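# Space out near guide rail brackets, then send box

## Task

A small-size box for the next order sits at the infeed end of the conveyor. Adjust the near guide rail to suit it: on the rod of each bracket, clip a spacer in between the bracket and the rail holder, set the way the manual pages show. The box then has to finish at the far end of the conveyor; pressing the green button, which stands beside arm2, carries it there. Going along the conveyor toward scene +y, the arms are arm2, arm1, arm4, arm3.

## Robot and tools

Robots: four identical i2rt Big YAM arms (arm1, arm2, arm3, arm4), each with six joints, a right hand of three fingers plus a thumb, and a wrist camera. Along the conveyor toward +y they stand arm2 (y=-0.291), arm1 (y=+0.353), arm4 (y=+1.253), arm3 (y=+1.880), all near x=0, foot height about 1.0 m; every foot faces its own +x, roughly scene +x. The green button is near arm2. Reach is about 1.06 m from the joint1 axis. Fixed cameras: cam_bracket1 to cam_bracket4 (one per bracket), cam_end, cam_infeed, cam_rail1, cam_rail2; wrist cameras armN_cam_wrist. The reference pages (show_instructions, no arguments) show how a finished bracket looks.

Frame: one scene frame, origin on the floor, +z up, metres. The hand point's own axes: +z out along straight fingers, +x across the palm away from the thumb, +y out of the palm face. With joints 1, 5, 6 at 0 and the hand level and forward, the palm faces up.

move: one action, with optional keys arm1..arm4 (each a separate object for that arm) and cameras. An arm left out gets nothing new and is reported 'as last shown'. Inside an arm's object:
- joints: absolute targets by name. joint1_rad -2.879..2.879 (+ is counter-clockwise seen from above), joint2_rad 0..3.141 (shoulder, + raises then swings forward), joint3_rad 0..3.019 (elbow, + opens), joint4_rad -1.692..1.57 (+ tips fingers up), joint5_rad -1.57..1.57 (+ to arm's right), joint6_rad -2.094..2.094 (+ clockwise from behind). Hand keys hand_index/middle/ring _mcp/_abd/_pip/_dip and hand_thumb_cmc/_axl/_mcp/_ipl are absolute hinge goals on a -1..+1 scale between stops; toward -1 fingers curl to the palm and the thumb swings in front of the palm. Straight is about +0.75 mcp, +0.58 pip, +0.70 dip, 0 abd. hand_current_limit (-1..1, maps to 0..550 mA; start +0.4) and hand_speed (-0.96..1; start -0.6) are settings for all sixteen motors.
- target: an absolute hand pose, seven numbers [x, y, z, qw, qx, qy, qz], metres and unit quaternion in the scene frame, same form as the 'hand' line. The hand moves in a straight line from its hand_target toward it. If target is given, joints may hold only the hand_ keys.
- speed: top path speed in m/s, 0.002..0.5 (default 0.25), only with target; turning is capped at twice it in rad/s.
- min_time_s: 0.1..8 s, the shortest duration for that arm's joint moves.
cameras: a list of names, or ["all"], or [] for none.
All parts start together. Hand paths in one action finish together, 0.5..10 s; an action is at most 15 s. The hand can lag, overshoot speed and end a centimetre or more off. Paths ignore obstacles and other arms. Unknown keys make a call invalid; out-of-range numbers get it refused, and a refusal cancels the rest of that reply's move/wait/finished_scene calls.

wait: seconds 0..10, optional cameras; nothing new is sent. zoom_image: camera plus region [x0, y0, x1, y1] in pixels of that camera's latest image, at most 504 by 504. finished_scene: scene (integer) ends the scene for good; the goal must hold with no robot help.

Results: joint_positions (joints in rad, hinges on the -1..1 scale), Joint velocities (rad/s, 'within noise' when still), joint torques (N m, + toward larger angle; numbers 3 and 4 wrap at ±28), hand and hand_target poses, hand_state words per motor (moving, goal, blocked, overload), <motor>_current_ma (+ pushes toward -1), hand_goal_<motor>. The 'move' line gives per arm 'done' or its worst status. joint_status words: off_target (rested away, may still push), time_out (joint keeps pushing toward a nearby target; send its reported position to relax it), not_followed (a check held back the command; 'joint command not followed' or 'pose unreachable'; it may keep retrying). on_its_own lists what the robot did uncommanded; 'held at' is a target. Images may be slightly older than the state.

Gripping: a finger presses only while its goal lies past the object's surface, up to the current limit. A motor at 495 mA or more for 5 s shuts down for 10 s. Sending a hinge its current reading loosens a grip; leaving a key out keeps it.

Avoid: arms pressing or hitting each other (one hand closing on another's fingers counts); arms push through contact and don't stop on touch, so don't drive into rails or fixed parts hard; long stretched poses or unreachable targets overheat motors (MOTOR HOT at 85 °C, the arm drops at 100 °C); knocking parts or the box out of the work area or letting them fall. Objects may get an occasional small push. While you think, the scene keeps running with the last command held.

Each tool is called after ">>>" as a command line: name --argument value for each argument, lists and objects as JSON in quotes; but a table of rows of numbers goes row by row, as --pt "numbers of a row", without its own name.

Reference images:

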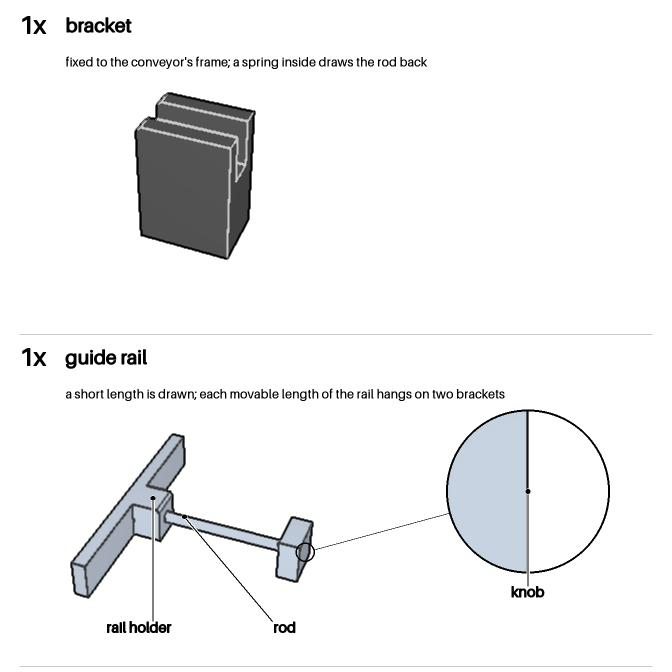

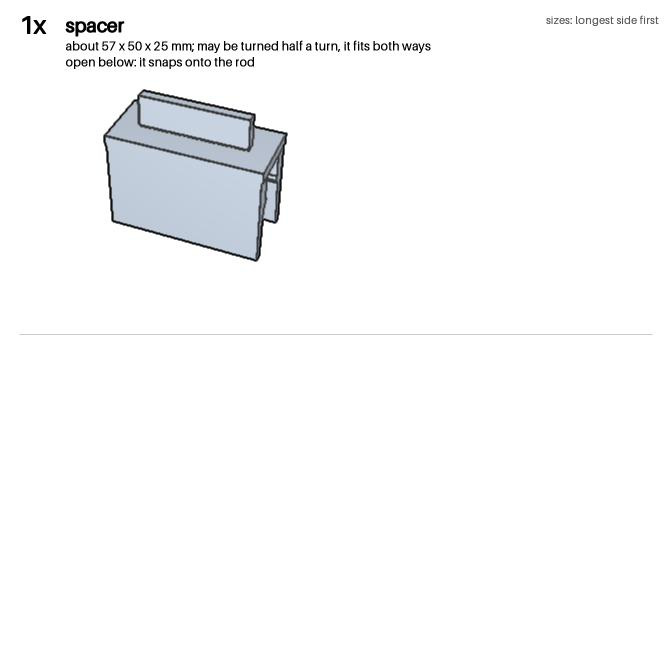

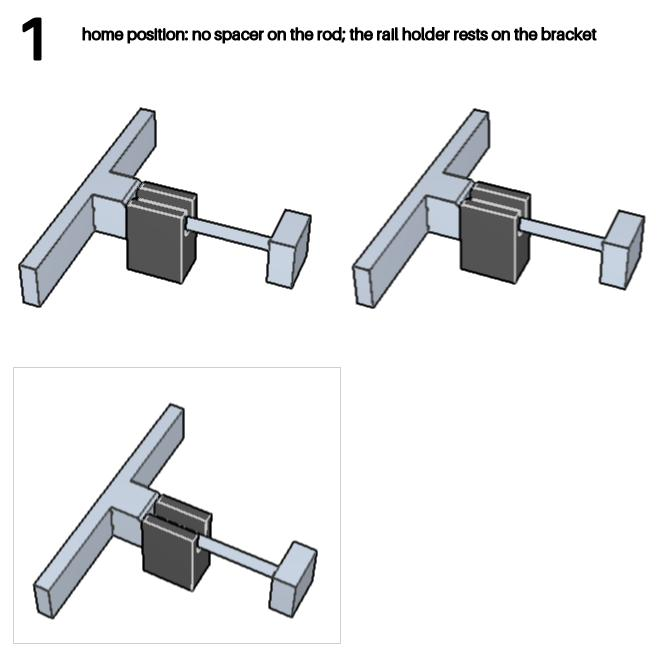

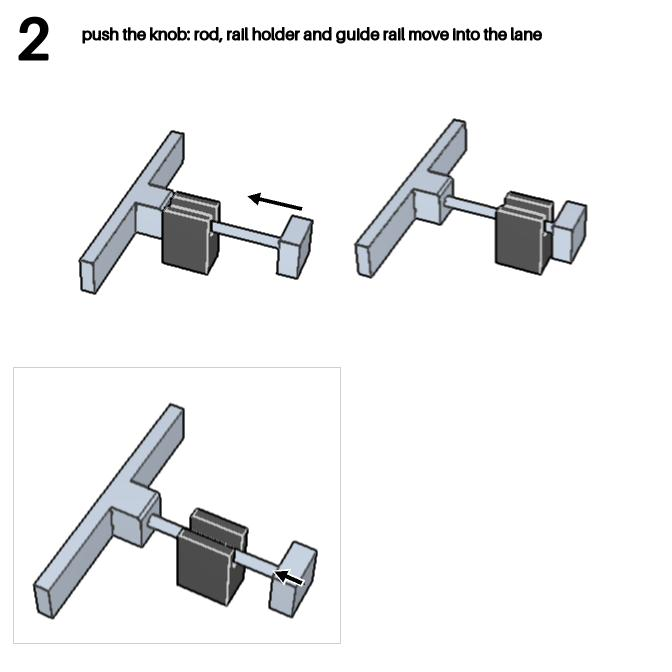

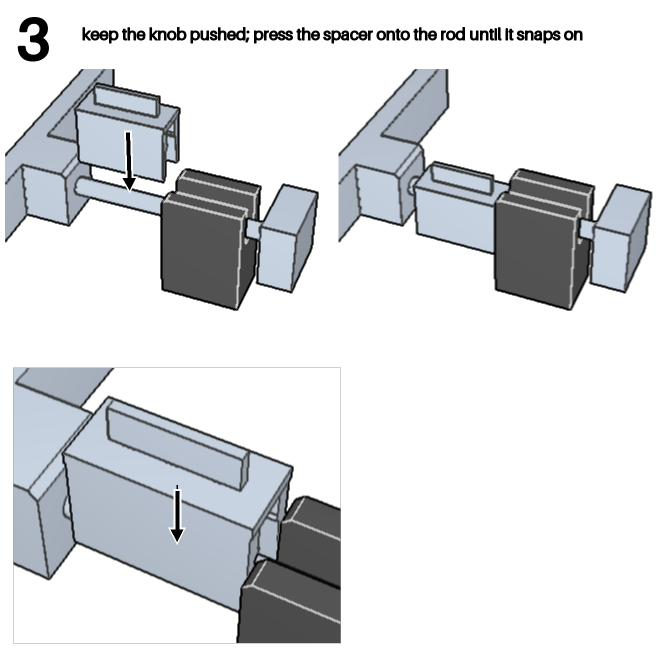

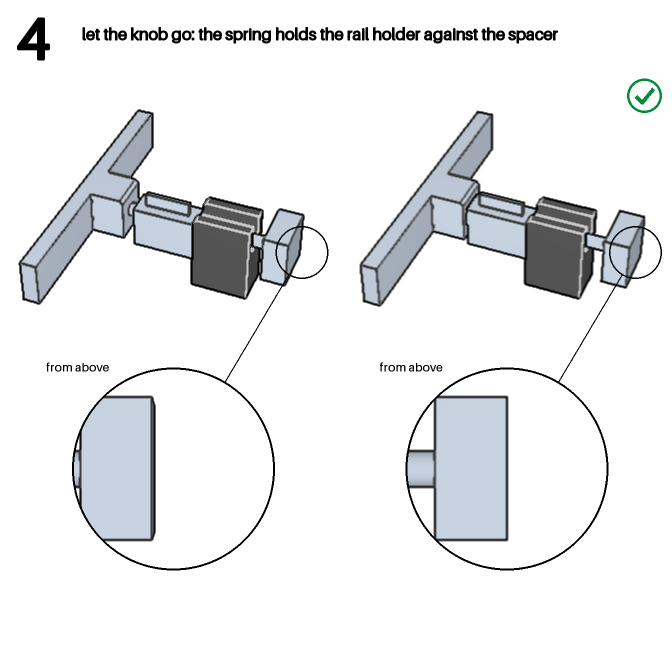

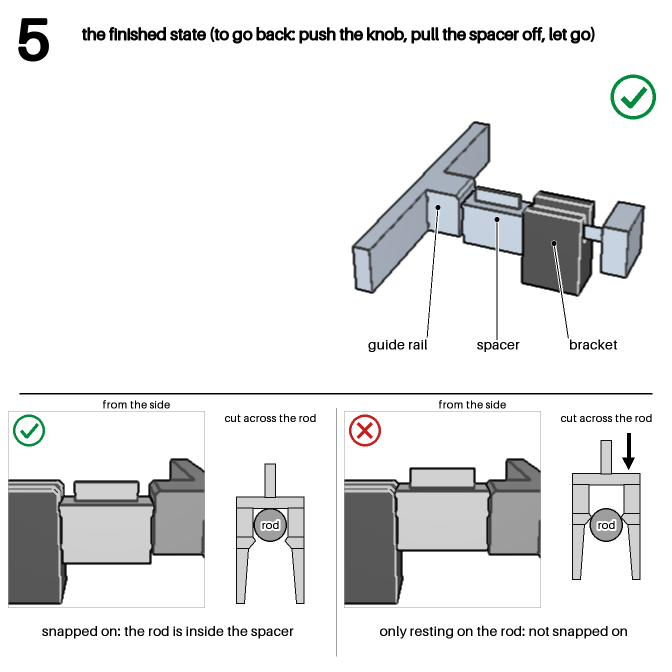

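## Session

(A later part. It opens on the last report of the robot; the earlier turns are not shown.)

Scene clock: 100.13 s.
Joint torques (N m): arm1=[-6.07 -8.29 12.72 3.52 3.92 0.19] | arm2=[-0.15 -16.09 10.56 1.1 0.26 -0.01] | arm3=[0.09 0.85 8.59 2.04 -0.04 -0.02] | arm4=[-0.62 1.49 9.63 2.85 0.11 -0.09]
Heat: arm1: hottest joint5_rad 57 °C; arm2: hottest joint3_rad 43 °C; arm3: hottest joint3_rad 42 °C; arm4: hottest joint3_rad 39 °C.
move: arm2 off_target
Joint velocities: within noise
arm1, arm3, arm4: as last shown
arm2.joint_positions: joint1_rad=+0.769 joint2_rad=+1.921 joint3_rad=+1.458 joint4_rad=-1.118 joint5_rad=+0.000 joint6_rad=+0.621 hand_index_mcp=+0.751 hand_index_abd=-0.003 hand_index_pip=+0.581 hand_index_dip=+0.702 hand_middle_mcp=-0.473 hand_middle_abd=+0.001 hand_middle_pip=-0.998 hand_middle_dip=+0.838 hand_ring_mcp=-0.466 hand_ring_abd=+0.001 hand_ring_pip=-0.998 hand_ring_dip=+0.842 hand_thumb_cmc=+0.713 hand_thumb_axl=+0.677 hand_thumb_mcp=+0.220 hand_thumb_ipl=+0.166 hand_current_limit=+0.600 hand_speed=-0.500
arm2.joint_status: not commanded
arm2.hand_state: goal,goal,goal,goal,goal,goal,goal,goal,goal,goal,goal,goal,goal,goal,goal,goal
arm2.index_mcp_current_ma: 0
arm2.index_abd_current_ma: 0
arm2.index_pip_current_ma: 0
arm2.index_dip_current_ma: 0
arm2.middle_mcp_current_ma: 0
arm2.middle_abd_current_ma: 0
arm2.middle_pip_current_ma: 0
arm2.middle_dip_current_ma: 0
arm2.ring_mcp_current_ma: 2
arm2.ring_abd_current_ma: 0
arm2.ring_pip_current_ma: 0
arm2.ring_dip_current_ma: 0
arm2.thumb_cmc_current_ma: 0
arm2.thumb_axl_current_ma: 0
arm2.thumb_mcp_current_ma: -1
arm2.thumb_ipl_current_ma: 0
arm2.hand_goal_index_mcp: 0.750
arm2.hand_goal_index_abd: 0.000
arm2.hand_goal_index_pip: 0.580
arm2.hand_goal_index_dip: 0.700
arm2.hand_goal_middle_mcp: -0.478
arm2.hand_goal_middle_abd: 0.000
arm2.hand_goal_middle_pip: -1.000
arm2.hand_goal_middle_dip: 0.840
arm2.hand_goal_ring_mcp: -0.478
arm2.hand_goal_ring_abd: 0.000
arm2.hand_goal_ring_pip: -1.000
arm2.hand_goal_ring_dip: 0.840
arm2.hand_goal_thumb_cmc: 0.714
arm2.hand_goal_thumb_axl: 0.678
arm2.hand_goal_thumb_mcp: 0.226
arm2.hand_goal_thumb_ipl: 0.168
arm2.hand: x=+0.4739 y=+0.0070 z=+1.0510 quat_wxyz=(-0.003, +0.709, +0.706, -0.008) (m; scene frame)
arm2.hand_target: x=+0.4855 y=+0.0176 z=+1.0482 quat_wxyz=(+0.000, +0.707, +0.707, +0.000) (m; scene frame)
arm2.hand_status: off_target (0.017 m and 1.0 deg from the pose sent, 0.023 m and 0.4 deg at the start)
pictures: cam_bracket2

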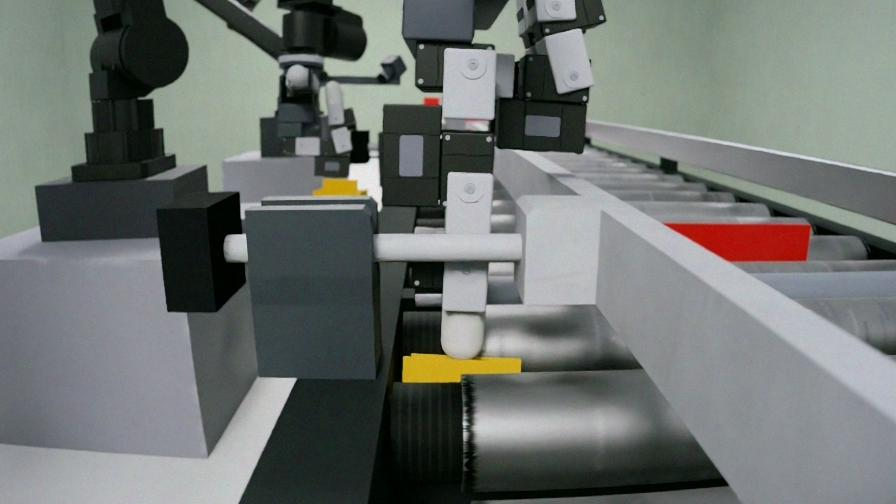

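>>> move --arm2 '{"target": [0.486, 0.026, 1.056, 0, 0.7071, 0.7071, 0], "speed": 0.08}' --cameras '["cam_bracket2"]'

Scene clock: 102.77 s.
Joint torques (N m): arm1=[-6.18 -8.18 12.72 3.55 3.92 0.2] | arm2=[-0.67 -14.8 10.44 0.27 0.26 0.07] | arm3=[0.97 1.08 8.75 2.07 0.02 0] | arm4=[-0.44 1.61 9.59 2.82 0.09 -0.09]
Heat: arm1: hottest joint5_rad 58 °C; arm2: hottest joint3_rad 43 °C; arm3: hottest joint3_rad 42 °C; arm4: hottest joint3_rad 39 °C.
move: arm2 off_target
Joint velocities: within noise
arm1, arm3, arm4: as last shown
arm2.joint_positions: joint1_rad=+0.777 joint2_rad=+1.921 joint3_rad=+1.486 joint4_rad=-1.124 joint5_rad=+0.000 joint6_rad=+0.623 hand_index_mcp=+0.751 hand_index_abd=-0.003 hand_index_pip=+0.581 hand_index_dip=+0.702 hand_middle_mcp=-0.473 hand_middle_abd=+0.001 hand_middle_pip=-0.998 hand_middle_dip=+0.838 hand_ring_mcp=-0.466 hand_ring_abd=+0.001 hand_ring_pip=-0.998 hand_ring_dip=+0.842 hand_thumb_cmc=+0.713 hand_thumb_axl=+0.677 hand_thumb_mcp=+0.220 hand_thumb_ipl=+0.166 hand_current_limit=+0.600 hand_speed=-0.500
arm2.joint_status: not commanded
arm2.hand_state: goal,goal,goal,goal,goal,goal,goal,goal,goal,goal,goal,goal,goal,goal,goal,goal
arm2.index_mcp_current_ma: 0
arm2.index_abd_current_ma: 0
arm2.index_pip_current_ma: 0
arm2.index_dip_current_ma: 0
arm2.middle_mcp_current_ma: 0
arm2.middle_abd_current_ma: 0
arm2.middle_pip_current_ma: 0
arm2.middle_dip_current_ma: 0
arm2.ring_mcp_current_ma: 2
arm2.ring_abd_current_ma: 0
arm2.ring_pip_current_ma: 0
arm2.ring_dip_current_ma: 0
arm2.thumb_cmc_current_ma: 0
arm2.thumb_axl_current_ma: 0
arm2.thumb_mcp_current_ma: -1
arm2.thumb_ipl_current_ma: 0
arm2.hand_goal_index_mcp: 0.750
arm2.hand_goal_index_abd: 0.000
arm2.hand_goal_index_pip: 0.580
arm2.hand_goal_index_dip: 0.700
arm2.hand_goal_middle_mcp: -0.478
arm2.hand_goal_middle_abd: 0.000
arm2.hand_goal_middle_pip: -1.000
arm2.hand_goal_middle_dip: 0.840
arm2.hand_goal_ring_mcp: -0.478
arm2.hand_goal_ring_abd: 0.000
arm2.hand_goal_ring_pip: -1.000
arm2.hand_goal_ring_dip: 0.840
arm2.hand_goal_thumb_cmc: 0.714
arm2.hand_goal_thumb_axl: 0.678
arm2.hand_goal_thumb_mcp: 0.226
arm2.hand_goal_thumb_ipl: 0.168
arm2.hand: x=+0.4797 y=+0.0171 z=+1.0618 quat_wxyz=(-0.001, +0.706, +0.708, +0.003) (m; scene frame)
arm2.hand_target: x=+0.4856 y=+0.0259 z=+1.0561 quat_wxyz=(+0.000, +0.707, +0.707, +0.001) (m; scene frame)
arm2.hand_status: off_target (0.012 m and 0.4 deg from the pose sent, 0.023 m and 1.0 deg at the start)
pictures: cam_bracket2

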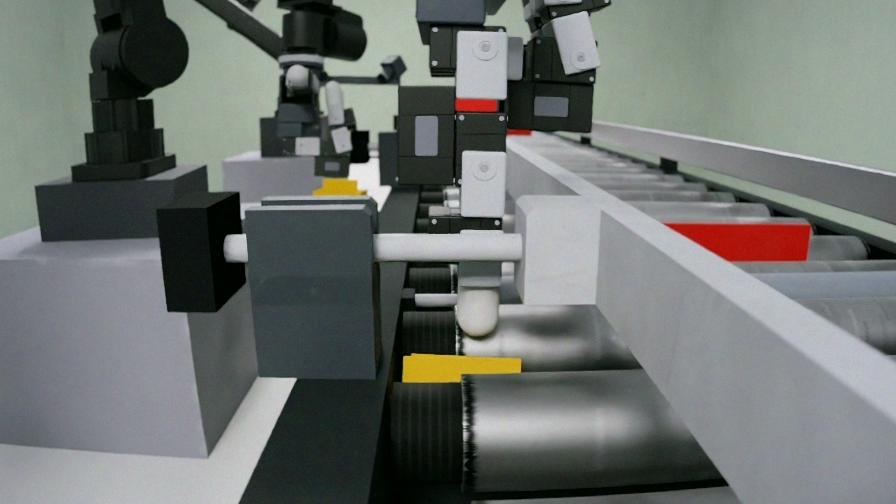

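>>> move --arm2 '{"target": [0.480, 0.003, 1.052, 0, 0.7071, 0.7071, 0], "speed": 0.08}' --cameras '["cam_bracket2"]'

Scene clock: 105.03 s.
Joint torques (N m): arm1=[-6.12 -8.12 12.75 3.52 3.92 0.2] | arm2=[-0.97 -18.67 7.41 1.2 0.27 -0.08] | arm3=[0.73 0.15 8.69 2.15 -0.02 0.01] | arm4=[-0.5 1.44 9.61 2.91 0.09 -0.09]
Heat: arm1: hottest joint5_rad 58 °C; arm2: hottest joint3_rad 43 °C; arm3: hottest joint3_rad 42 °C; arm4: hottest joint3_rad 39 °C.
move: arm2 done
Joint velocities: within noise
arm1: as last shown
arm2.joint_positions: joint1_rad=+0.764 joint2_rad=+1.921 joint3_rad=+1.454 joint4_rad=-1.110 joint5_rad=+0.000 joint6_rad=+0.615 hand_index_mcp=+0.751 hand_index_abd=-0.003 hand_index_pip=+0.581 hand_index_dip=+0.702 hand_middle_mcp=-0.473 hand_middle_abd=+0.001 hand_middle_pip=-0.998 hand_middle_dip=+0.838 hand_ring_mcp=-0.466 hand_ring_abd=+0.001 hand_ring_pip=-0.998 hand_ring_dip=+0.842 hand_thumb_cmc=+0.713 hand_thumb_axl=+0.677 hand_thumb_mcp=+0.220 hand_thumb_ipl=+0.166 hand_current_limit=+0.600 hand_speed=-0.500
arm2.joint_status: not commanded
arm2.hand_state: goal,goal,goal,goal,goal,goal,goal,goal,goal,goal,goal,goal,goal,goal,goal,goal
arm2.index_mcp_current_ma: 0
arm2.index_abd_current_ma: 0
arm2.index_pip_current_ma: 0
arm2.index_dip_current_ma: 0
arm2.middle_mcp_current_ma: 0
arm2.middle_abd_current_ma: 0
arm2.middle_pip_current_ma: 0
arm2.middle_dip_current_ma: 0
arm2.ring_mcp_current_ma: 2
arm2.ring_abd_current_ma: 0
arm2.ring_pip_current_ma: 0
arm2.ring_dip_current_ma: 0
arm2.thumb_cmc_current_ma: 0
arm2.thumb_axl_current_ma: 0
arm2.thumb_mcp_current_ma: -1
arm2.thumb_ipl_current_ma: 0
arm2.hand_goal_index_mcp: 0.750
arm2.hand_goal_index_abd: 0.000
arm2.hand_goal_index_pip: 0.580
arm2.hand_goal_index_dip: 0.700
arm2.hand_goal_middle_mcp: -0.478
arm2.hand_goal_middle_abd: 0.000
arm2.hand_goal_middle_pip: -1.000
arm2.hand_goal_middle_dip: 0.840
arm2.hand_goal_ring_mcp: -0.478
arm2.hand_goal_ring_abd: 0.000
arm2.hand_goal_ring_pip: -1.000
arm2.hand_goal_ring_dip: 0.840
arm2.hand_goal_thumb_cmc: 0.714
arm2.hand_goal_thumb_axl: 0.678
arm2.hand_goal_thumb_mcp: 0.226
arm2.hand_goal_thumb_ipl: 0.168
arm2.hand: x=+0.4755 y=+0.0052 z=+1.0496 quat_wxyz=(-0.002, +0.708, +0.706, -0.006) (m; scene frame)
arm2.hand_target: x=+0.4800 y=+0.0029 z=+1.0521 quat_wxyz=(+0.000, +0.707, +0.707, +0.000) (m; scene frame)
arm2.hand_status: done (0.006 m and 0.7 deg from the pose sent, 0.017 m and 0.4 deg at the start)
arm3.joint_positions: joint1_rad=-0.066 joint2_rad=+0.623 joint3_rad=+1.407 joint4_rad=-1.267 joint5_rad=-0.036 joint6_rad=+1.128 hand_index_mcp=+0.754 hand_index_abd=+0.001 hand_index_pip=+0.577 hand_index_dip=+0.696 hand_middle_mcp=+0.754 hand_middle_abd=+0.001 hand_middle_pip=+0.577 hand_middle_dip=+0.696 hand_ring_mcp=+0.754 hand_ring_abd=+0.001 hand_ring_pip=+0.577 hand_ring_dip=+0.696 hand_thumb_cmc=+0.714 hand_thumb_axl=+0.677 hand_thumb_mcp=+0.226 hand_thumb_ipl=+0.168 hand_current_limit=+0.400 hand_speed=-0.600
arm3.joint_status: not commanded
arm3.hand_state: goal,goal,goal,goal,goal,goal,goal,goal,goal,goal,goal,goal,goal,goal,goal,goal
arm3.index_mcp_current_ma: 0
arm3.index_abd_current_ma: 0
arm3.index_pip_current_ma: 1
arm3.index_dip_current_ma: 0
arm3.middle_mcp_current_ma: 0
arm3.middle_abd_current_ma: 1
arm3.middle_pip_current_ma: 1
arm3.middle_dip_current_ma: 0
arm3.ring_mcp_current_ma: 0
arm3.ring_abd_current_ma: 0
arm3.ring_pip_current_ma: 1
arm3.ring_dip_current_ma: 0
arm3.thumb_cmc_current_ma: 0
arm3.thumb_axl_current_ma: -1
arm3.thumb_mcp_current_ma: 0
arm3.thumb_ipl_current_ma: 0
arm3.hand_goal_index_mcp: 0.754
arm3.hand_goal_index_abd: 0.000
arm3.hand_goal_index_pip: 0.576
arm3.hand_goal_index_dip: 0.696
arm3.hand_goal_middle_mcp: 0.754
arm3.hand_goal_middle_abd: 0.000
arm3.hand_goal_middle_pip: 0.576
arm3.hand_goal_middle_dip: 0.696
arm3.hand_goal_ring_mcp: 0.754
arm3.hand_goal_ring_abd: 0.000
arm3.hand_goal_ring_pip: 0.576
arm3.hand_goal_ring_dip: 0.696
arm3.hand_goal_thumb_cmc: 0.714
arm3.hand_goal_thumb_axl: 0.678
arm3.hand_goal_thumb_mcp: 0.226
arm3.hand_goal_thumb_ipl: 0.168
arm3.hand: x=+0.1674 y=+1.7468 z=+1.5789 quat_wxyz=(+0.148, +0.846, +0.109, +0.500) (m; scene frame)
arm3.hand_target: x=+0.1644 y=+1.7474 z=+1.5900 quat_wxyz=(+0.152, +0.840, +0.109, +0.510) (m; scene frame)
arm3.hand_status: not commanded
arm4.joint_positions: joint1_rad=+0.036 joint2_rad=+0.636 joint3_rad=+1.438 joint4_rad=-1.159 joint5_rad=-0.065 joint6_rad=+1.072 hand_index_mcp=+0.755 hand_index_abd=+0.001 hand_index_pip=+0.577 hand_index_dip=+0.696 hand_middle_mcp=+0.755 hand_middle_abd=+0.001 hand_middle_pip=+0.577 hand_middle_dip=+0.696 hand_ring_mcp=+0.755 hand_ring_abd=+0.001 hand_ring_pip=+0.577 hand_ring_dip=+0.696 hand_thumb_cmc=+0.715 hand_thumb_axl=+0.677 hand_thumb_mcp=+0.226 hand_thumb_ipl=+0.168 hand_current_limit=+0.400 hand_speed=-0.600
arm4.joint_status: not commanded
arm4.hand_state: goal,goal,goal,goal,goal,goal,goal,goal,goal,goal,goal,goal,goal,goal,goal,goal
arm4.index_mcp_current_ma: 2
arm4.index_abd_current_ma: 1
arm4.index_pip_current_ma: 1
arm4.index_dip_current_ma: 0
arm4.middle_mcp_current_ma: 2
arm4.middle_abd_current_ma: 0
arm4.middle_pip_current_ma: 1
arm4.middle_dip_current_ma: 0
arm4.ring_mcp_current_ma: 2
arm4.ring_abd_current_ma: 1
arm4.ring_pip_current_ma: 1
arm4.ring_dip_current_ma: 0
arm4.thumb_cmc_current_ma: 2
arm4.thumb_axl_current_ma: -1
arm4.thumb_mcp_current_ma: 0
arm4.thumb_ipl_current_ma: 0
arm4.hand_goal_index_mcp: 0.754
arm4.hand_goal_index_abd: 0.000
arm4.hand_goal_index_pip: 0.576
arm4.hand_goal_index_dip: 0.696
arm4.hand_goal_middle_mcp: 0.754
arm4.hand_goal_middle_abd: 0.000
arm4.hand_goal_middle_pip: 0.576
arm4.hand_goal_middle_dip: 0.696
arm4.hand_goal_ring_mcp: 0.754
arm4.hand_goal_ring_abd: 0.000
arm4.hand_goal_ring_pip: 0.576
arm4.hand_goal_ring_dip: 0.696
arm4.hand_goal_thumb_cmc: 0.714
arm4.hand_goal_thumb_axl: 0.678
arm4.hand_goal_thumb_mcp: 0.226
arm4.hand_goal_thumb_ipl: 0.168
arm4.hand: x=+0.3151 y=+1.2167 z=+1.6294 quat_wxyz=(+0.081, +0.779, +0.272, +0.559) (m; scene frame)
arm4.hand_target: x=+0.3107 y=+1.2162 z=+1.6444 quat_wxyz=(+0.084, +0.770, +0.270, +0.572) (m; scene frame)
arm4.hand_status: not commanded
pictures: cam_bracket2

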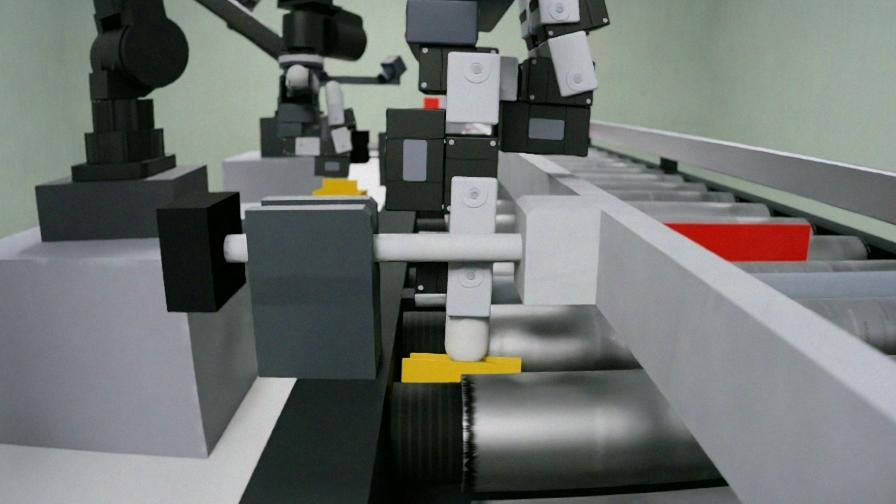

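>>> move --arm2 '{"target": [0.480, 0.003, 1.042, 0, 0.7071, 0.7071, 0], "speed": 0.05}'

>>> move --arm2 '{"target": [0.504, 0.003, 1.036, 0, 0.7071, 0.7071, 0], "speed": 0.04}' --cameras '["cam_bracket2"]'

Scene clock: 106.17 s.
Joint torques (N m): arm1=[-6.07 -8.12 12.72 3.52 3.92 0.19] | arm2=[-0.44 -17.38 7.13 1.35 0.27 -0.09] | arm3=[0.21 1.44 8.54 2.04 -0.01 -0.06] | arm4=[-0.44 1.44 9.61 2.85 0.1 -0.08]
Heat: arm1: hottest joint5_rad 58 °C; arm2: hottest joint3_rad 43 °C; arm3: hottest joint3_rad 42 °C; arm4: hottest joint3_rad 39 °C.
move: arm2 done
Joint velocities: within noise
arm1, arm3, arm4: as last shown
arm2.joint_positions: joint1_rad=+0.764 joint2_rad=+1.921 joint3_rad=+1.446 joint4_rad=-1.087 joint5_rad=+0.000 joint6_rad=+0.614 hand_index_mcp=+0.751 hand_index_abd=-0.003 hand_index_pip=+0.581 hand_index_dip=+0.702 hand_middle_mcp=-0.473 hand_middle_abd=+0.001 hand_middle_pip=-0.998 hand_middle_dip=+0.838 hand_ring_mcp=-0.466 hand_ring_abd=+0.001 hand_ring_pip=-0.998 hand_ring_dip=+0.842 hand_thumb_cmc=+0.713 hand_thumb_axl=+0.677 hand_thumb_mcp=+0.220 hand_thumb_ipl=+0.166 hand_current_limit=+0.600 hand_speed=-0.500
arm2.joint_status: not commanded
arm2.hand_state: goal,goal,goal,goal,goal,goal,goal,goal,goal,goal,goal,goal,goal,goal,goal,goal
arm2.index_mcp_current_ma: 0
arm2.index_abd_current_ma: 0
arm2.index_pip_current_ma: 0
arm2.index_dip_current_ma: 0
arm2.middle_mcp_current_ma: 0
arm2.middle_abd_current_ma: 0
arm2.middle_pip_current_ma: 0
arm2.middle_dip_current_ma: 0
arm2.ring_mcp_current_ma: 2
arm2.ring_abd_current_ma: 0
arm2.ring_pip_current_ma: 0
arm2.ring_dip_current_ma: 0
arm2.thumb_cmc_current_ma: 0
arm2.thumb_axl_current_ma: 0
arm2.thumb_mcp_current_ma: -1
arm2.thumb_ipl_current_ma: 0
arm2.hand_goal_index_mcp: 0.750
arm2.hand_goal_index_abd: 0.000
arm2.hand_goal_index_pip: 0.580
arm2.hand_goal_index_dip: 0.700
arm2.hand_goal_middle_mcp: -0.478
arm2.hand_goal_middle_abd: 0.000
arm2.hand_goal_middle_pip: -1.000
arm2.hand_goal_middle_dip: 0.840
arm2.hand_goal_ring_mcp: -0.478
arm2.hand_goal_ring_abd: 0.000
arm2.hand_goal_ring_pip: -1.000
arm2.hand_goal_ring_dip: 0.840
arm2.hand_goal_thumb_cmc: 0.714
arm2.hand_goal_thumb_axl: 0.678
arm2.hand_goal_thumb_mcp: 0.226
arm2.hand_goal_thumb_ipl: 0.168
arm2.hand: x=+0.4776 y=+0.0067 z=+1.0480 quat_wxyz=(-0.001, +0.708, +0.706, +0.002) (m; scene frame)
arm2.hand_target: x=+0.4799 y=+0.0029 z=+1.0421 quat_wxyz=(+0.000, +0.707, +0.707, +0.000) (m; scene frame)
arm2.hand_status: done (0.007 m and 0.3 deg from the pose sent, 0.009 m and 0.7 deg at the start)
pictures: none

Scene clock: 107.30 s.
Joint torques (N m): arm1=[-6.01 -8.12 12.74 3.44 3.92 0.22] | arm2=[-2.02 -15.09 10.61 0.7 0.23 -0.15] | arm3=[0.32 1.49 8.72 2.1 0.02 -0.04] | arm4=[-0.56 1.44 9.62 2.85 0.1 -0.09]
Heat: arm1: hottest joint5_rad 58 °C; arm2: hottest joint3_rad 43 °C; arm3: hottest joint3_rad 42 °C; arm4: hottest joint3_rad 39 °C.
move: arm2 off_target
Joint velocities: within noise
arm1, arm3, arm4: as last shown
arm1.joint_positions: joint1_rad=+0.753 joint2_rad=+1.332 joint3_rad=+0.565 joint4_rad=-0.867 joint5_rad=+0.049 joint6_rad=+0.778 hand_index_mcp=-0.459 hand_index_abd=-0.004 hand_index_pip=-0.997 hand_index_dip=+0.838 hand_middle_mcp=-0.435 hand_middle_abd=+0.023 hand_middle_pip=-0.989 hand_middle_dip=+0.838 hand_ring_mcp=-0.468 hand_ring_abd=+0.001 hand_ring_pip=-0.998 hand_ring_dip=+0.837 hand_thumb_cmc=+0.715 hand_thumb_axl=+0.677 hand_thumb_mcp=+0.223 hand_thumb_ipl=+0.168 hand_current_limit=+0.750 hand_speed=-0.500
arm1.hand: x=+0.2853 y=+0.5297 z=+0.9835 quat_wxyz=(+0.026, +0.672, +0.739, -0.031) (m; scene frame)
arm2.joint_positions: joint1_rad=+0.748 joint2_rad=+1.936 joint3_rad=+1.468 joint4_rad=-1.092 joint5_rad=+0.000 joint6_rad=+0.599 hand_index_mcp=+0.768 hand_index_abd=-0.007 hand_index_pip=+0.583 hand_index_dip=+0.702 hand_middle_mcp=-0.473 hand_middle_abd=+0.001 hand_middle_pip=-0.998 hand_middle_dip=+0.838 hand_ring_mcp=-0.466 hand_ring_abd=+0.001 hand_ring_pip=-0.998 hand_ring_dip=+0.842 hand_thumb_cmc=+0.713 hand_thumb_axl=+0.677 hand_thumb_mcp=+0.220 hand_thumb_ipl=+0.166 hand_current_limit=+0.600 hand_speed=-0.500
arm2.joint_status: not commanded
arm2.hand_state: goal,goal,goal,goal,goal,goal,goal,goal,goal,goal,goal,goal,goal,goal,goal,goal
arm2.index_mcp_current_ma: 6
arm2.index_abd_current_ma: -1
arm2.index_pip_current_ma: 0
arm2.index_dip_current_ma: 0
arm2.middle_mcp_current_ma: 0
arm2.middle_abd_current_ma: 0
arm2.middle_pip_current_ma: 0
arm2.middle_dip_current_ma: 0
arm2.ring_mcp_current_ma: 2
arm2.ring_abd_current_ma: 0
arm2.ring_pip_current_ma: 0
arm2.ring_dip_current_ma: 0
arm2.thumb_cmc_current_ma: 0
arm2.thumb_axl_current_ma: 0
arm2.thumb_mcp_current_ma: -1
arm2.thumb_ipl_current_ma: 0
arm2.hand_goal_index_mcp: 0.750
arm2.hand_goal_index_abd: 0.000
arm2.hand_goal_index_pip: 0.580
arm2.hand_goal_index_dip: 0.700
arm2.hand_goal_middle_mcp: -0.478
arm2.hand_goal_middle_abd: 0.000
arm2.hand_goal_middle_pip: -1.000
arm2.hand_goal_middle_dip: 0.840
arm2.hand_goal_ring_mcp: -0.478
arm2.hand_goal_ring_abd: 0.000
arm2.hand_goal_ring_pip: -1.000
arm2.hand_goal_ring_dip: 0.840
arm2.hand_goal_thumb_cmc: 0.714
arm2.hand_goal_thumb_axl: 0.678
arm2.hand_goal_thumb_mcp: 0.226
arm2.hand_goal_thumb_ipl: 0.168
arm2.hand: x=+0.4879 y=+0.0033 z=+1.0475 quat_wxyz=(-0.001, +0.708, +0.706, +0.003) (m; scene frame)
arm2.hand_target: x=+0.5032 y=+0.0025 z=+1.0362 quat_wxyz=(+0.000, +0.707, +0.707, +0.000) (m; scene frame)
arm2.hand_status: off_target (0.020 m and 0.4 deg from the pose sent, 0.029 m and 0.2 deg at the start)
pictures: cam_bracket2

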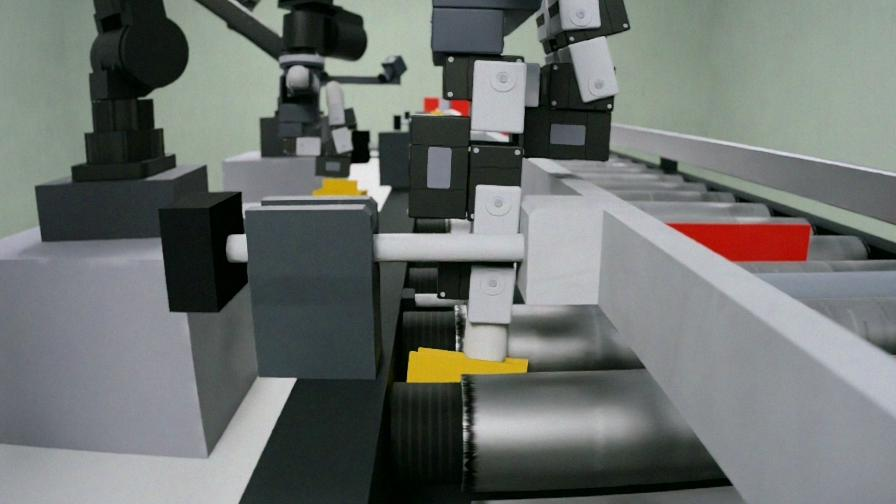

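>>> move --arm2 '{"target": [0.514, 0.003, 1.038, 0, 0.7071, 0.7071, 0], "speed": 0.04}' --cameras '["cam_bracket2"]'

Scene clock: 108.33 s.
Joint torques (N m): arm1=[-5.77 -8.12 12.77 3.34 3.92 0.22] | arm2=[-2.73 -15.33 11.08 1.09 0.4 -0.24] | arm3=[1.14 0.62 8.77 2.21 0 0] | arm4=[-0.44 1.55 9.61 2.86 0.09 -0.08]
Heat: arm1: hottest joint5_rad 58 °C; arm2: hottest joint3_rad 43 °C; arm3: hottest joint3_rad 42 °C; arm4: hottest joint3_rad 39 °C.
move: arm2 off_target
Joint velocities: within noise
arm1, arm3, arm4: as last shown
arm1.joint_positions: joint1_rad=+0.751 joint2_rad=+1.332 joint3_rad=+0.565 joint4_rad=-0.864 joint5_rad=+0.049 joint6_rad=+0.778 hand_index_mcp=-0.459 hand_index_abd=-0.004 hand_index_pip=-0.997 hand_index_dip=+0.838 hand_middle_mcp=-0.435 hand_middle_abd=+0.023 hand_middle_pip=-0.989 hand_middle_dip=+0.838 hand_ring_mcp=-0.468 hand_ring_abd=+0.001 hand_ring_pip=-0.998 hand_ring_dip=+0.837 hand_thumb_cmc=+0.715 hand_thumb_axl=+0.677 hand_thumb_mcp=+0.223 hand_thumb_ipl=+0.168 hand_current_limit=+0.750 hand_speed=-0.500
arm1.hand: x=+0.2861 y=+0.5297 z=+0.9836 quat_wxyz=(+0.026, +0.673, +0.738, -0.030) (m; scene frame)
arm1.hand_target: x=+0.3495 y=+0.5426 z=+1.0299 quat_wxyz=(+0.064, +0.707, +0.702, +0.060) (m; scene frame)
arm2.joint_positions: joint1_rad=+0.745 joint2_rad=+1.953 joint3_rad=+1.492 joint4_rad=-1.117 joint5_rad=-0.003 joint6_rad=+0.599 hand_index_mcp=+0.780 hand_index_abd=-0.006 hand_index_pip=+0.583 hand_index_dip=+0.702 hand_middle_mcp=-0.473 hand_middle_abd=+0.001 hand_middle_pip=-0.998 hand_middle_dip=+0.838 hand_ring_mcp=-0.466 hand_ring_abd=+0.001 hand_ring_pip=-0.998 hand_ring_dip=+0.842 hand_thumb_cmc=+0.713 hand_thumb_axl=+0.677 hand_thumb_mcp=+0.220 hand_thumb_ipl=+0.166 hand_current_limit=+0.600 hand_speed=-0.500
arm2.joint_status: not commanded
arm2.hand_state: blocked,goal,goal,goal,goal,goal,goal,goal,goal,goal,goal,goal,goal,goal,goal,goal
arm2.index_mcp_current_ma: 15
arm2.index_abd_current_ma: 0
arm2.index_pip_current_ma: 0
arm2.index_dip_current_ma: 0
arm2.middle_mcp_current_ma: 0
arm2.middle_abd_current_ma: 0
arm2.middle_pip_current_ma: 0
arm2.middle_dip_current_ma: 0
arm2.ring_mcp_current_ma: 2
arm2.ring_abd_current_ma: 0
arm2.ring_pip_current_ma: 0
arm2.ring_dip_current_ma: 0
arm2.thumb_cmc_current_ma: 0
arm2.thumb_axl_current_ma: 0
arm2.thumb_mcp_current_ma: -1
arm2.thumb_ipl_current_ma: 0
arm2.hand_goal_index_mcp: 0.750
arm2.hand_goal_index_abd: 0.000
arm2.hand_goal_index_pip: 0.580
arm2.hand_goal_index_dip: 0.700
arm2.hand_goal_middle_mcp: -0.478
arm2.hand_goal_middle_abd: 0.000
arm2.hand_goal_middle_pip: -1.000
arm2.hand_goal_middle_dip: 0.840
arm2.hand_goal_ring_mcp: -0.478
arm2.hand_goal_ring_abd: 0.000
arm2.hand_goal_ring_pip: -1.000
arm2.hand_goal_ring_dip: 0.840
arm2.hand_goal_thumb_cmc: 0.714
arm2.hand_goal_thumb_axl: 0.678
arm2.hand_goal_thumb_mcp: 0.226
arm2.hand_goal_thumb_ipl: 0.168
arm2.hand: x=+0.4905 y=+0.0034 z=+1.0455 quat_wxyz=(-0.004, +0.709, +0.705, -0.006) (m; scene frame)
arm2.hand_target: x=+0.5128 y=+0.0022 z=+1.0382 quat_wxyz=(+0.000, +0.707, +0.707, +0.000) (m; scene frame)
arm2.hand_status: off_target (0.025 m and 0.8 deg from the pose sent, 0.028 m and 0.4 deg at the start)
pictures: cam_bracket2

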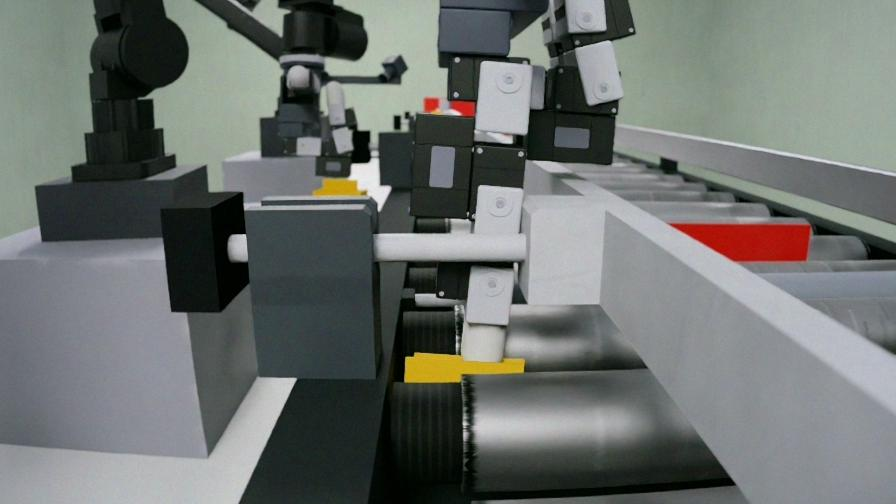

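>>> move --arm2 '{"target": [0.475, 0.005, 1.19, 0, 0.7071, 0.7071, 0], "speed": 0.15}' --arm1 '{"target": [0.30, 0.55, 0.99, 0, 0.7071, 0.7071, 0], "speed": 0.06}' --cameras '["cam_bracket2"]'

>>> move --arm2 '{"joints": {"joint6_rad": 2.09}, "min_time_s": 2}' --cameras '["cam_rail1"]'

Scene clock: 110.97 s.
Joint torques (N m): arm1=[-1.96 -5.54 9.84 2.24 2.08 -0.09] | arm2=[0.56 -17.44 10.85 0.01 0.3 0.11] | arm3=[0.26 0.5 8.75 1.99 -0.01 -0.03] | arm4=[-0.62 1.49 9.62 2.88 0.1 -0.08]
Heat: arm1: hottest joint5_rad 58 °C; arm2: hottest joint3_rad 43 °C; arm3: hottest joint3_rad 42 °C; arm4: hottest joint3_rad 39 °C.
move: arm1 off_target; arm2 off_target
Joint velocities: within noise
arm1.joint_positions: joint1_rad=+0.769 joint2_rad=+1.332 joint3_rad=+0.565 joint4_rad=-0.892 joint5_rad=-0.040 joint6_rad=+0.876 hand_index_mcp=-0.460 hand_index_abd=-0.004 hand_index_pip=-0.997 hand_index_dip=+0.838 hand_middle_mcp=-0.492 hand_middle_abd=+0.029 hand_middle_pip=-0.989 hand_middle_dip=+0.838 hand_ring_mcp=-0.468 hand_ring_abd=+0.001 hand_ring_pip=-0.998 hand_ring_dip=+0.837 hand_thumb_cmc=+0.715 hand_thumb_axl=+0.677 hand_thumb_mcp=+0.223 hand_thumb_ipl=+0.168 hand_current_limit=+0.750 hand_speed=-0.500
arm1.joint_status: not commanded
arm1.hand_state: goal,goal,goal,goal,goal,blocked,goal,goal,goal,goal,goal,goal,goal,goal,goal,goal
arm1.index_mcp_current_ma: 45
arm1.index_abd_current_ma: -4
arm1.index_pip_current_ma: 3
arm1.index_dip_current_ma: -3
arm1.middle_mcp_current_ma: -31
arm1.middle_abd_current_ma: 63
arm1.middle_pip_current_ma: 22
arm1.middle_dip_current_ma: -3
arm1.ring_mcp_current_ma: 21
arm1.ring_abd_current_ma: 1
arm1.ring_pip_current_ma: 2
arm1.ring_dip_current_ma: -4
arm1.thumb_cmc_current_ma: 1
arm1.thumb_axl_current_ma: -1
arm1.thumb_mcp_current_ma: -5
arm1.thumb_ipl_current_ma: 0
arm1.hand_goal_index_mcp: -0.478
arm1.hand_goal_index_abd: 0.000
arm1.hand_goal_index_pip: -1.000
arm1.hand_goal_index_dip: 0.840
arm1.hand_goal_middle_mcp: -0.478
arm1.hand_goal_middle_abd: 0.000
arm1.hand_goal_middle_pip: -1.000
arm1.hand_goal_middle_dip: 0.840
arm1.hand_goal_ring_mcp: -0.478
arm1.hand_goal_ring_abd: 0.000
arm1.hand_goal_ring_pip: -1.000
arm1.hand_goal_ring_dip: 0.840
arm1.hand_goal_thumb_cmc: 0.714
arm1.hand_goal_thumb_axl: 0.678
arm1.hand_goal_thumb_mcp: 0.226
arm1.hand_goal_thumb_ipl: 0.168
arm1.hand: x=+0.2645 y=+0.5297 z=+0.9764 quat_wxyz=(-0.016, +0.703, +0.709, -0.046) (m; scene frame)
arm1.hand_target: x=+0.2973 y=+0.5486 z=+0.9929 quat_wxyz=(+0.000, +0.708, +0.706, +0.000) (m; scene frame)
arm1.hand_status: off_target (0.043 m and 5.6 deg from the pose sent, 0.025 m and 7.0 deg at the start)
arm2.joint_positions: joint1_rad=+0.758 joint2_rad=+1.801 joint3_rad=+1.620 joint4_rad=-1.415 joint5_rad=+0.000 joint6_rad=+0.604 hand_index_mcp=+0.750 hand_index_abd=-0.003 hand_index_pip=+0.582 hand_index_dip=+0.702 hand_middle_mcp=-0.473 hand_middle_abd=+0.001 hand_middle_pip=-0.998 hand_middle_dip=+0.838 hand_ring_mcp=-0.466 hand_ring_abd=+0.001 hand_ring_pip=-0.998 hand_ring_dip=+0.842 hand_thumb_cmc=+0.713 hand_thumb_axl=+0.677 hand_thumb_mcp=+0.220 hand_thumb_ipl=+0.166 hand_current_limit=+0.600 hand_speed=-0.500
arm2.joint_status: not commanded
arm2.hand_state: goal,goal,goal,goal,goal,goal,goal,goal,goal,goal,goal,goal,goal,goal,goal,goal
arm2.index_mcp_current_ma: 0
arm2.index_abd_current_ma: 0
arm2.index_pip_current_ma: 0
arm2.index_dip_current_ma: 0
arm2.middle_mcp_current_ma: 0
arm2.middle_abd_current_ma: 0
arm2.middle_pip_current_ma: 0
arm2.middle_dip_current_ma: 0
arm2.ring_mcp_current_ma: 2
arm2.ring_abd_current_ma: 0
arm2.ring_pip_current_ma: 0
arm2.ring_dip_current_ma: 0
arm2.thumb_cmc_current_ma: 0
arm2.thumb_axl_current_ma: 0
arm2.thumb_mcp_current_ma: -1
arm2.thumb_ipl_current_ma: 0
arm2.hand_goal_index_mcp: 0.750
arm2.hand_goal_index_abd: 0.000
arm2.hand_goal_index_pip: 0.580
arm2.hand_goal_index_dip: 0.700
arm2.hand_goal_middle_mcp: -0.478
arm2.hand_goal_middle_abd: 0.000
arm2.hand_goal_middle_pip: -1.000
arm2.hand_goal_middle_dip: 0.840
arm2.hand_goal_ring_mcp: -0.478
arm2.hand_goal_ring_abd: 0.000
arm2.hand_goal_ring_pip: -1.000
arm2.hand_goal_ring_dip: 0.840
arm2.hand_goal_thumb_cmc: 0.714
arm2.hand_goal_thumb_axl: 0.678
arm2.hand_goal_thumb_mcp: 0.226
arm2.hand_goal_thumb_ipl: 0.168
arm2.hand: x=+0.4691 y=-0.0034 z=+1.1726 quat_wxyz=(-0.004, +0.706, +0.708, -0.015) (m; scene frame)
arm2.hand_target: x=+0.4745 y=+0.0047 z=+1.1900 quat_wxyz=(+0.000, +0.707, +0.707, +0.000) (m; scene frame)
arm2.hand_status: off_target (0.020 m and 1.8 deg from the pose sent, 0.145 m and 0.8 deg at the start)
arm3, arm4: as last shown
pictures: cam_bracket2

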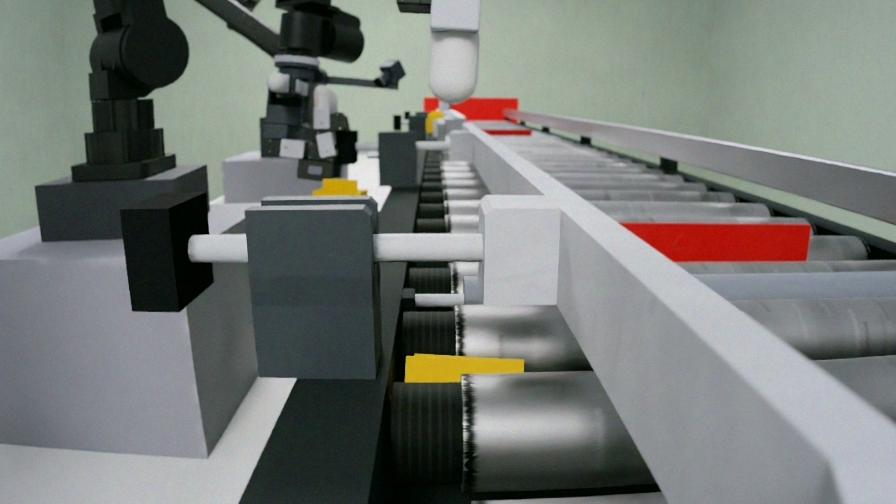

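Scene clock: 113.70 s.
Joint torques (N m): arm1=[-1.96 -5.6 9.87 2.24 2.08 -0.09] | arm2=[0.26 -17.2 10.89 -0.16 0.26 0.11] | arm3=[1.2 1.03 8.65 2.25 0.02 -0.02] | arm4=[-0.56 1.55 9.62 2.91 0.09 -0.09]
Heat: arm1: hottest joint5_rad 57 °C; arm2: hottest joint3_rad 43 °C; arm3: hottest joint3_rad 42 °C; arm4: hottest joint3_rad 39 °C.
move: arm2 done
Joint velocities: within noise
arm1, arm3, arm4: as last shown
arm2.joint_positions: joint1_rad=+0.758 joint2_rad=+1.801 joint3_rad=+1.620 joint4_rad=-1.415 joint5_rad=+0.000 joint6_rad=+2.080 hand_index_mcp=+0.750 hand_index_abd=-0.003 hand_index_pip=+0.582 hand_index_dip=+0.702 hand_middle_mcp=-0.473 hand_middle_abd=+0.001 hand_middle_pip=-0.998 hand_middle_dip=+0.838 hand_ring_mcp=-0.466 hand_ring_abd=+0.001 hand_ring_pip=-0.998 hand_ring_dip=+0.842 hand_thumb_cmc=+0.713 hand_thumb_axl=+0.677 hand_thumb_mcp=+0.220 hand_thumb_ipl=+0.166 hand_current_limit=+0.600 hand_speed=-0.500
arm2.joint_status: all done
arm2.hand_state: goal,goal,goal,goal,goal,goal,goal,goal,goal,goal,goal,goal,goal,goal,goal,goal
arm2.index_mcp_current_ma: 0
arm2.index_abd_current_ma: 0
arm2.index_pip_current_ma: 0
arm2.index_dip_current_ma: 0
arm2.middle_mcp_current_ma: 0
arm2.middle_abd_current_ma: 0
arm2.middle_pip_current_ma: 0
arm2.middle_dip_current_ma: 0
arm2.ring_mcp_current_ma: 2
arm2.ring_abd_current_ma: 0
arm2.ring_pip_current_ma: 0
arm2.ring_dip_current_ma: 0
arm2.thumb_cmc_current_ma: 0
arm2.thumb_axl_current_ma: 0
arm2.thumb_mcp_current_ma: -1
arm2.thumb_ipl_current_ma: 0
arm2.hand_goal_index_mcp: 0.750
arm2.hand_goal_index_abd: 0.000
arm2.hand_goal_index_pip: 0.580
arm2.hand_goal_index_dip: 0.700
arm2.hand_goal_middle_mcp: -0.478
arm2.hand_goal_middle_abd: 0.000
arm2.hand_goal_middle_pip: -1.000
arm2.hand_goal_middle_dip: 0.840
arm2.hand_goal_ring_mcp: -0.478
arm2.hand_goal_ring_abd: 0.000
arm2.hand_goal_ring_pip: -1.000
arm2.hand_goal_ring_dip: 0.840
arm2.hand_goal_thumb_cmc: 0.714
arm2.hand_goal_thumb_axl: 0.678
arm2.hand_goal_thumb_mcp: 0.226
arm2.hand_goal_thumb_ipl: 0.168
arm2.hand: x=+0.3698 y=-0.0677 z=+1.1763 quat_wxyz=(+0.007, +0.999, +0.048, -0.014) (m; scene frame)
arm2.hand_target: x=+0.3750 y=-0.0594 z=+1.1899 quat_wxyz=(+0.000, +0.999, +0.047, +0.000) (m; scene frame)
arm2.hand_status: not commanded
pictures: cam_rail1

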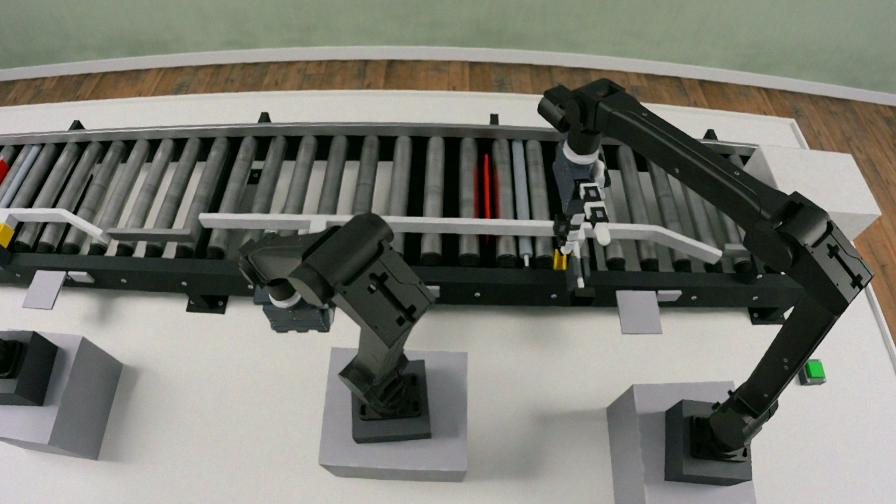

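>>> move --arm2 '{"target": [0.421, -0.092, 1.12, 0, 1, 0, 0], "speed": 0.12}' --cameras '["cam_bracket2", "cam_rail1"]'

Scene clock: 115.10 s.
Joint torques (N m): arm1=[-1.9 -5.48 9.84 2.24 2.09 -0.09] | arm2=[-1.08 -15.91 8.94 0.92 0.23 0.02] | arm3=[0.62 0.62 8.77 2.21 0.02 -0.04] | arm4=[-0.44 1.49 9.62 2.86 0.1 -0.09]
Heat: arm1: hottest joint5_rad 56 °C; arm2: hottest joint3_rad 43 °C; arm3: hottest joint3_rad 42 °C; arm4: hottest joint3_rad 39 °C.
move: arm2 done
Joint velocities: within noise
arm1, arm3, arm4: as last shown
arm2.joint_positions: joint1_rad=+0.664 joint2_rad=+1.888 joint3_rad=+1.620 joint4_rad=-1.296 joint5_rad=+0.000 joint6_rad=+2.081 hand_index_mcp=+0.750 hand_index_abd=-0.003 hand_index_pip=+0.582 hand_index_dip=+0.702 hand_middle_mcp=-0.473 hand_middle_abd=+0.001 hand_middle_pip=-0.998 hand_middle_dip=+0.838 hand_ring_mcp=-0.466 hand_ring_abd=+0.001 hand_ring_pip=-0.998 hand_ring_dip=+0.842 hand_thumb_cmc=+0.713 hand_thumb_axl=+0.677 hand_thumb_mcp=+0.220 hand_thumb_ipl=+0.166 hand_current_limit=+0.600 hand_speed=-0.500
arm2.joint_status: not commanded
arm2.hand_state: goal,goal,goal,goal,goal,goal,goal,goal,goal,goal,goal,goal,goal,goal,goal,goal
arm2.index_mcp_current_ma: 0
arm2.index_abd_current_ma: 0
arm2.index_pip_current_ma: 0
arm2.index_dip_current_ma: 0
arm2.middle_mcp_current_ma: 0
arm2.middle_abd_current_ma: 0
arm2.middle_pip_current_ma: 0
arm2.middle_dip_current_ma: 0
arm2.ring_mcp_current_ma: 2
arm2.ring_abd_current_ma: 0
arm2.ring_pip_current_ma: 0
arm2.ring_dip_current_ma: 0
arm2.thumb_cmc_current_ma: 0
arm2.thumb_axl_current_ma: 0
arm2.thumb_mcp_current_ma: -1
arm2.thumb_ipl_current_ma: 0
arm2.hand_goal_index_mcp: 0.750
arm2.hand_goal_index_abd: 0.000
arm2.hand_goal_index_pip: 0.580
arm2.hand_goal_index_dip: 0.700
arm2.hand_goal_middle_mcp: -0.478
arm2.hand_goal_middle_abd: 0.000
arm2.hand_goal_middle_pip: -1.000
arm2.hand_goal_middle_dip: 0.840
arm2.hand_goal_ring_mcp: -0.478
arm2.hand_goal_ring_abd: 0.000
arm2.hand_goal_ring_pip: -1.000
arm2.hand_goal_ring_dip: 0.840
arm2.hand_goal_thumb_cmc: 0.714
arm2.hand_goal_thumb_axl: 0.678
arm2.hand_goal_thumb_mcp: 0.226
arm2.hand_goal_thumb_ipl: 0.168
arm2.hand: x=+0.4149 y=-0.0941 z=+1.1271 quat_wxyz=(-0.001, +1.000, +0.002, +0.000) (m; scene frame)
arm2.hand_target: x=+0.4208 y=-0.0921 z=+1.1199 quat_wxyz=(+0.000, +1.000, +0.000, +0.000) (m; scene frame)
arm2.hand_status: done (0.010 m and 0.2 deg from the pose sent, 0.080 m and 5.8 deg at the start)
pictures: cam_bracket2, cam_rail1

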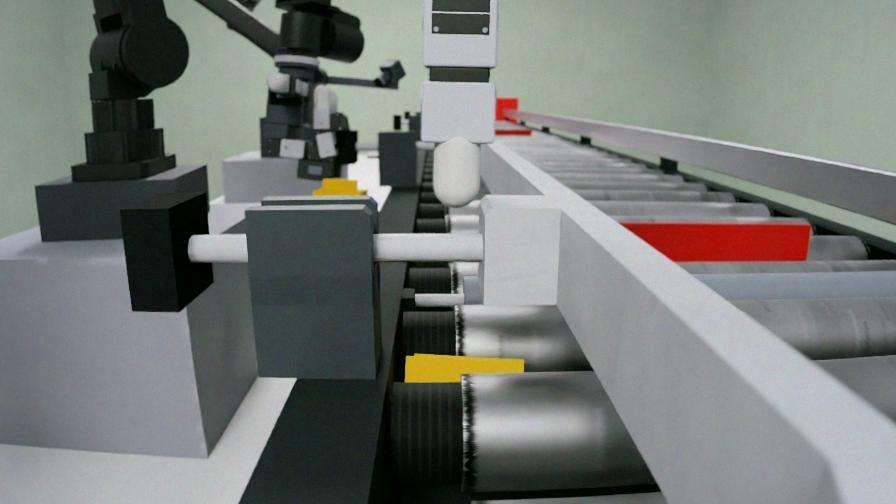

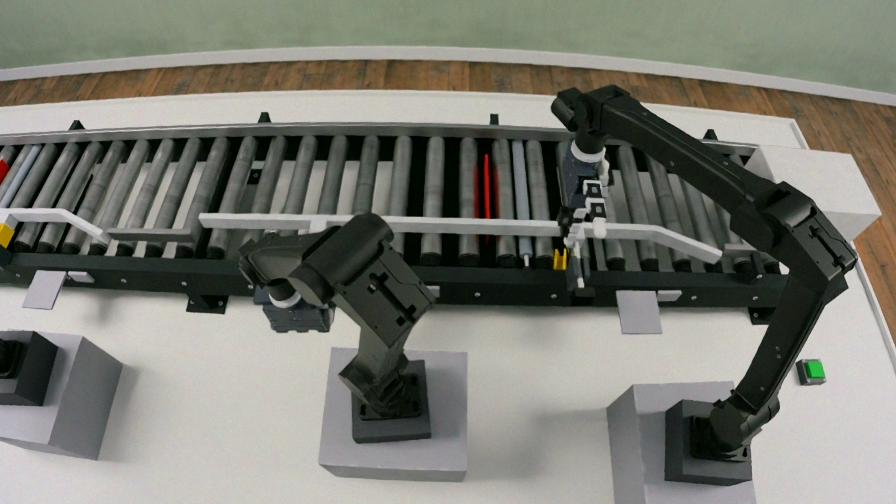

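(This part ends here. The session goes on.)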